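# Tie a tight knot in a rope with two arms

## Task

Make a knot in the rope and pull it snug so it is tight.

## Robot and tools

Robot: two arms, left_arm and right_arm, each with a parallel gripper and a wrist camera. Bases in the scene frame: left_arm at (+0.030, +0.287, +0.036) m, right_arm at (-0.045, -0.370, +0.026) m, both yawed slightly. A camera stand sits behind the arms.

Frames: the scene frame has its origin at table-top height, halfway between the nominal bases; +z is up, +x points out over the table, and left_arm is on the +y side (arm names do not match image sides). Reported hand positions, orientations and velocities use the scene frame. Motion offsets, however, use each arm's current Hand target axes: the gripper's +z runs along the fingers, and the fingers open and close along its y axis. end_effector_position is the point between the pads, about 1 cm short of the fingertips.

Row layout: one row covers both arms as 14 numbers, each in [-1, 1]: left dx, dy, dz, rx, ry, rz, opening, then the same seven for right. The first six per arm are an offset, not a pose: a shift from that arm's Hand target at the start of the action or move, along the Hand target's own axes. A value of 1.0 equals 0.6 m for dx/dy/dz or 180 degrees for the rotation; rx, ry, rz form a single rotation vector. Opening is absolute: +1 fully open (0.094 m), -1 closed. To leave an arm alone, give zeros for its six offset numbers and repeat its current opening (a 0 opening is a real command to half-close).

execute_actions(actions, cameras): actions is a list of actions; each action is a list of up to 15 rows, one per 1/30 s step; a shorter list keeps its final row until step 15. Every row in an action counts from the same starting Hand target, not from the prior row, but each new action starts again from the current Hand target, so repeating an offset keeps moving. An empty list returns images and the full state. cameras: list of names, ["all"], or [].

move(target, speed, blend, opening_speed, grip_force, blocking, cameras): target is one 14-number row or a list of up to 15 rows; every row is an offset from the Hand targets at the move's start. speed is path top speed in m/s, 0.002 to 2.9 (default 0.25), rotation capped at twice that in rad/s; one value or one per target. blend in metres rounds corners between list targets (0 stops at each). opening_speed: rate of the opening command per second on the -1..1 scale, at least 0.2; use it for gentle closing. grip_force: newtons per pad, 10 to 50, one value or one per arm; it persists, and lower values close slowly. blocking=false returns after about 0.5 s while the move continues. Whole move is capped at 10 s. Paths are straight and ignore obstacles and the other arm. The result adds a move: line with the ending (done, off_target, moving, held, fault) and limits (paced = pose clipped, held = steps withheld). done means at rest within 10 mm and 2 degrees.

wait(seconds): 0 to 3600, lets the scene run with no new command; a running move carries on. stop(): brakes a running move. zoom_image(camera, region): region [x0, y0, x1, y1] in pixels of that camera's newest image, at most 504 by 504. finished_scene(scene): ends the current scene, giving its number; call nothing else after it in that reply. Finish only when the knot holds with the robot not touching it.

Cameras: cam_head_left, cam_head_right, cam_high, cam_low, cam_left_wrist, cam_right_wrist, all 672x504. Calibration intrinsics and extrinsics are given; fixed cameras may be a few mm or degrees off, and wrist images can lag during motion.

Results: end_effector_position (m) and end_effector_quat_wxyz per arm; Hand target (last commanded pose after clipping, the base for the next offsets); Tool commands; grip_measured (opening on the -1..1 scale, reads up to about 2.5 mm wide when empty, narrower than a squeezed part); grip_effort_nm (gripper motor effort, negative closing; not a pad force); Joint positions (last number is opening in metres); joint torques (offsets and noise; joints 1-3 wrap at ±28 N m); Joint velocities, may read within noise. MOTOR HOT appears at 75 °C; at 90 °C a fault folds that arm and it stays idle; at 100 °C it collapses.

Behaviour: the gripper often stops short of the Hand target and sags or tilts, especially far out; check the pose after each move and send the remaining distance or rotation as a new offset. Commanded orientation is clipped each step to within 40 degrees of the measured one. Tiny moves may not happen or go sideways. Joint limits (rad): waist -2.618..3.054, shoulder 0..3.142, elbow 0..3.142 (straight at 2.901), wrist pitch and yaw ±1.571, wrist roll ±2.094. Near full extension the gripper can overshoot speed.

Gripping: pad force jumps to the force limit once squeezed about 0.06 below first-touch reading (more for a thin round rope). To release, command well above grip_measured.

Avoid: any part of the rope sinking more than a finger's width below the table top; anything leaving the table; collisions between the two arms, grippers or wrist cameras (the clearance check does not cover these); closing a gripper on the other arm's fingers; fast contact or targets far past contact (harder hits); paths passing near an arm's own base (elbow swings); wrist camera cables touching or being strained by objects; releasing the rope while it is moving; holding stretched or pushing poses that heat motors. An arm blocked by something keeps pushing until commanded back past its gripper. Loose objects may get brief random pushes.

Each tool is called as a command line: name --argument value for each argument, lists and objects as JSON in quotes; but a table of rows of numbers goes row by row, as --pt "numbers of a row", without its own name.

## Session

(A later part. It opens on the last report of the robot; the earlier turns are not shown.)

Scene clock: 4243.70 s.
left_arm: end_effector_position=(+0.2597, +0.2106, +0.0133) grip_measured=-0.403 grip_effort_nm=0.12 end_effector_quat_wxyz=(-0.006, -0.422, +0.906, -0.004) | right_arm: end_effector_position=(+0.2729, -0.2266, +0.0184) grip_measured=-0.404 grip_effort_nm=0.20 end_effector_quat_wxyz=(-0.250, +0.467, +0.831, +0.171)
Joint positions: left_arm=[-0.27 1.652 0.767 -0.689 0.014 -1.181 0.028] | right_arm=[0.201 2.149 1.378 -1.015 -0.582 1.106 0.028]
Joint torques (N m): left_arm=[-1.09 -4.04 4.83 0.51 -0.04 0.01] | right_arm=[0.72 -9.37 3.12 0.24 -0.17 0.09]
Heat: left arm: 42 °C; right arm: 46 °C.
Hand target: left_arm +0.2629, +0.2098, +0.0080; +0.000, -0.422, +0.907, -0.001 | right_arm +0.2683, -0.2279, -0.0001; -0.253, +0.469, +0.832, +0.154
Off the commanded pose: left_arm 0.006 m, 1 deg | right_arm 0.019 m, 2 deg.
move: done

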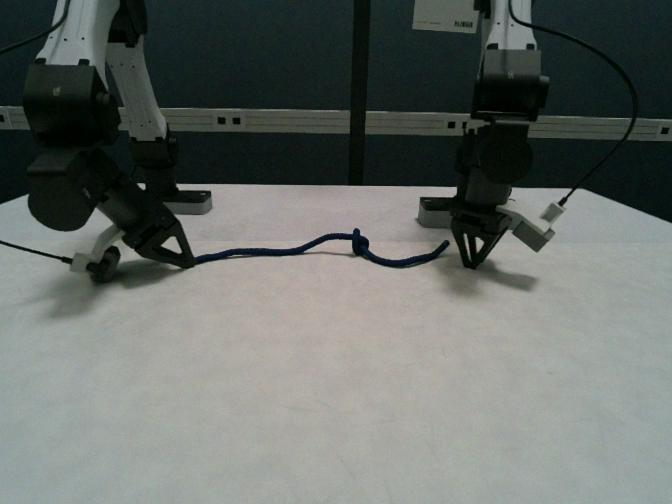

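move --target '[0, 0, -0.25, 0, 0, 0, -0.4, 0, 0, -0.2, 0, 0, 0, -0.4]' --speed 0.1 --cameras '["all"]'

zoom_image --camera "cam_low" --region '[140, 160, 540, 320]'

zoom_image --camera "cam_high" --region '[220, 150, 470, 270]'

Scene clock: 4259.07 s.
left_arm: end_effector_position=(+0.2596, +0.2106, +0.1475) grip_measured=-0.402 grip_effort_nm=0.11 end_effector_quat_wxyz=(-0.014, -0.422, +0.906, +0.004) | right_arm: end_effector_position=(+0.3010, -0.2832, +0.1032) grip_measured=-0.403 grip_effort_nm=0.19 end_effector_quat_wxyz=(-0.247, +0.468, +0.833, +0.163)
Joint positions: left_arm=[-0.27 1.483 1.175 -1.288 0.014 -1.181 0.028] | right_arm=[0.053 2.149 1.737 -1.463 -0.526 0.941 0.028]
Joint torques (N m): left_arm=[-1.13 -7.17 8.55 0.06 -0.04 0.02] | right_arm=[-0.44 -10.99 6.9 -0.53 -0.26 -0.1]
Heat: left arm: 41 °C; right arm: 46 °C.
Hand target: left_arm +0.2628, +0.2099, +0.1580; +0.000, -0.422, +0.907, -0.001 | right_arm +0.3017, -0.2872, +0.0989; -0.253, +0.469, +0.832, +0.154
Off the commanded pose: left_arm 0.011 m, 2 deg | right_arm 0.006 m, 1 deg.
move: off_target (left_arm)
cam_left_wrist: T_world_to_cam=[[0.76808, -0.63994, -0.0228, -0.06079], [-0.56286, -0.69169, 0.4525, 0.25944], [-0.30535, -0.33472, -0.89147, 0.36727]] pos_world=[0.30487, 0.26348, 0.20863]
cam_right_wrist: T_world_to_cam=[[-0.85163, -0.52292, -0.03587, 0.10847], [-0.303, 0.43531, 0.84776, 0.16762], [-0.42769, 0.73284, -0.52917, 0.48098]] pos_world=[0.34888, -0.36873, 0.11631]

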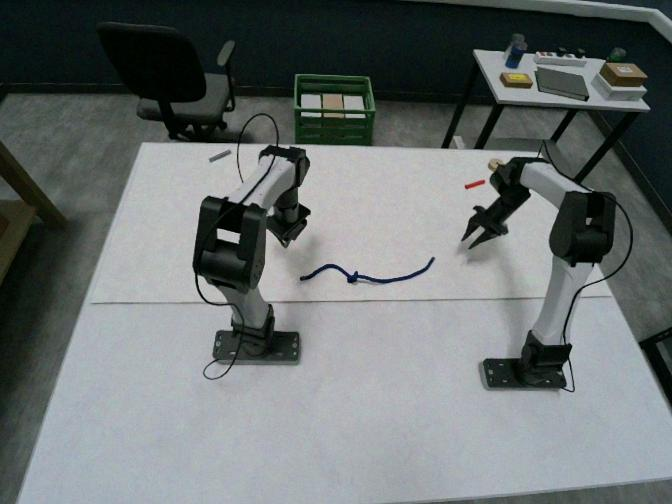

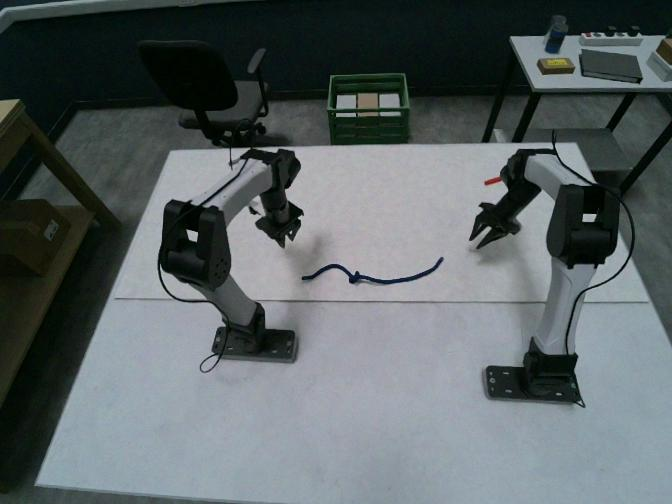

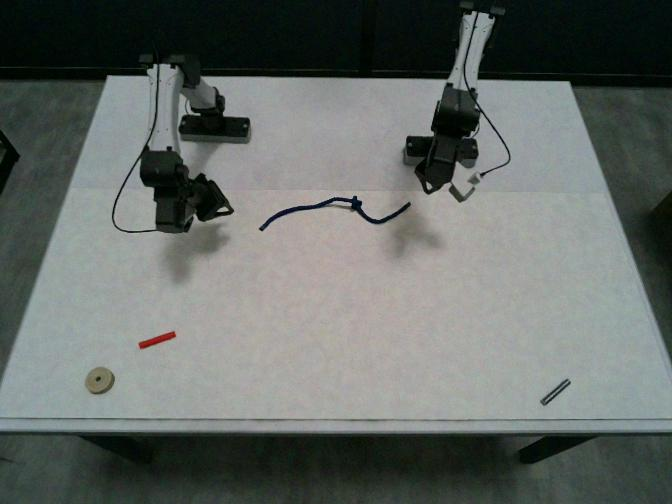

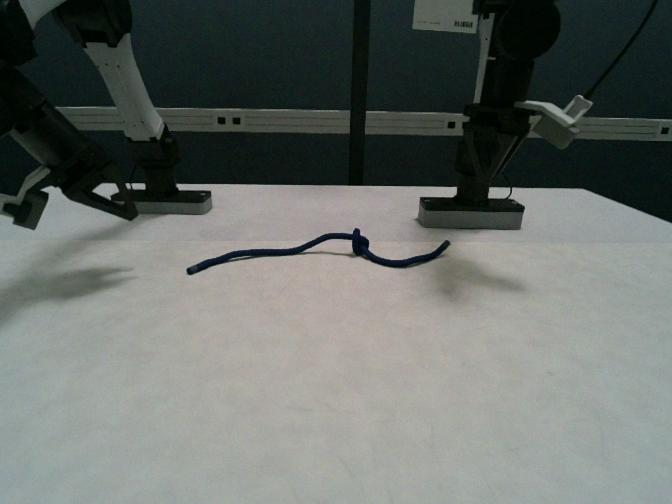

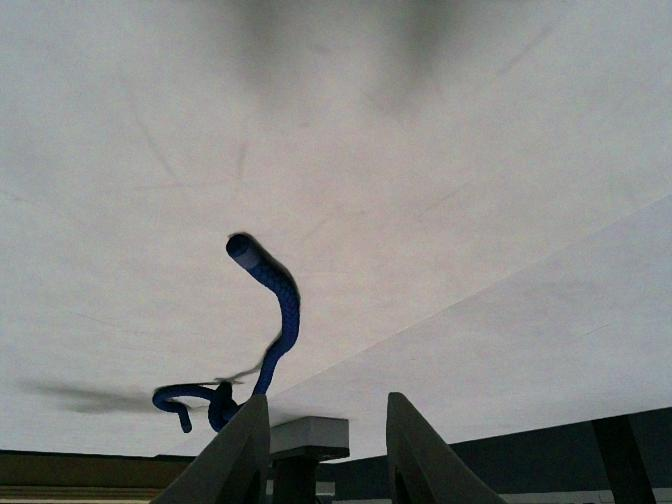

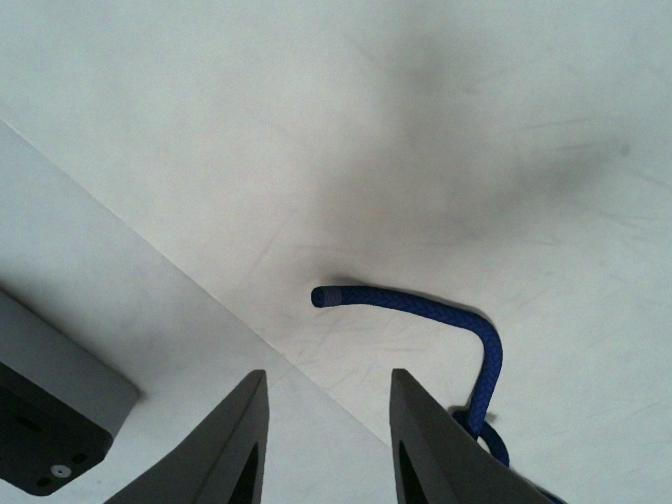

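Scaled by 1.260 from the camera's image (finer frame: 960x720).

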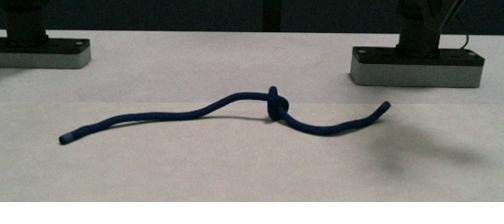

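Scaled by 2.016 from the camera's image (finer frame: 960x720).

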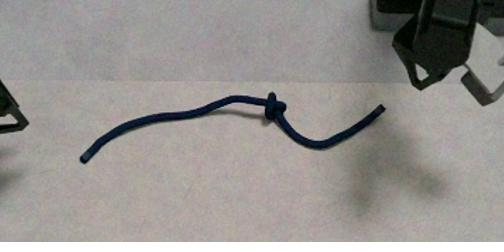

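finished_scene --scene 1

The scene is finished: the task was done.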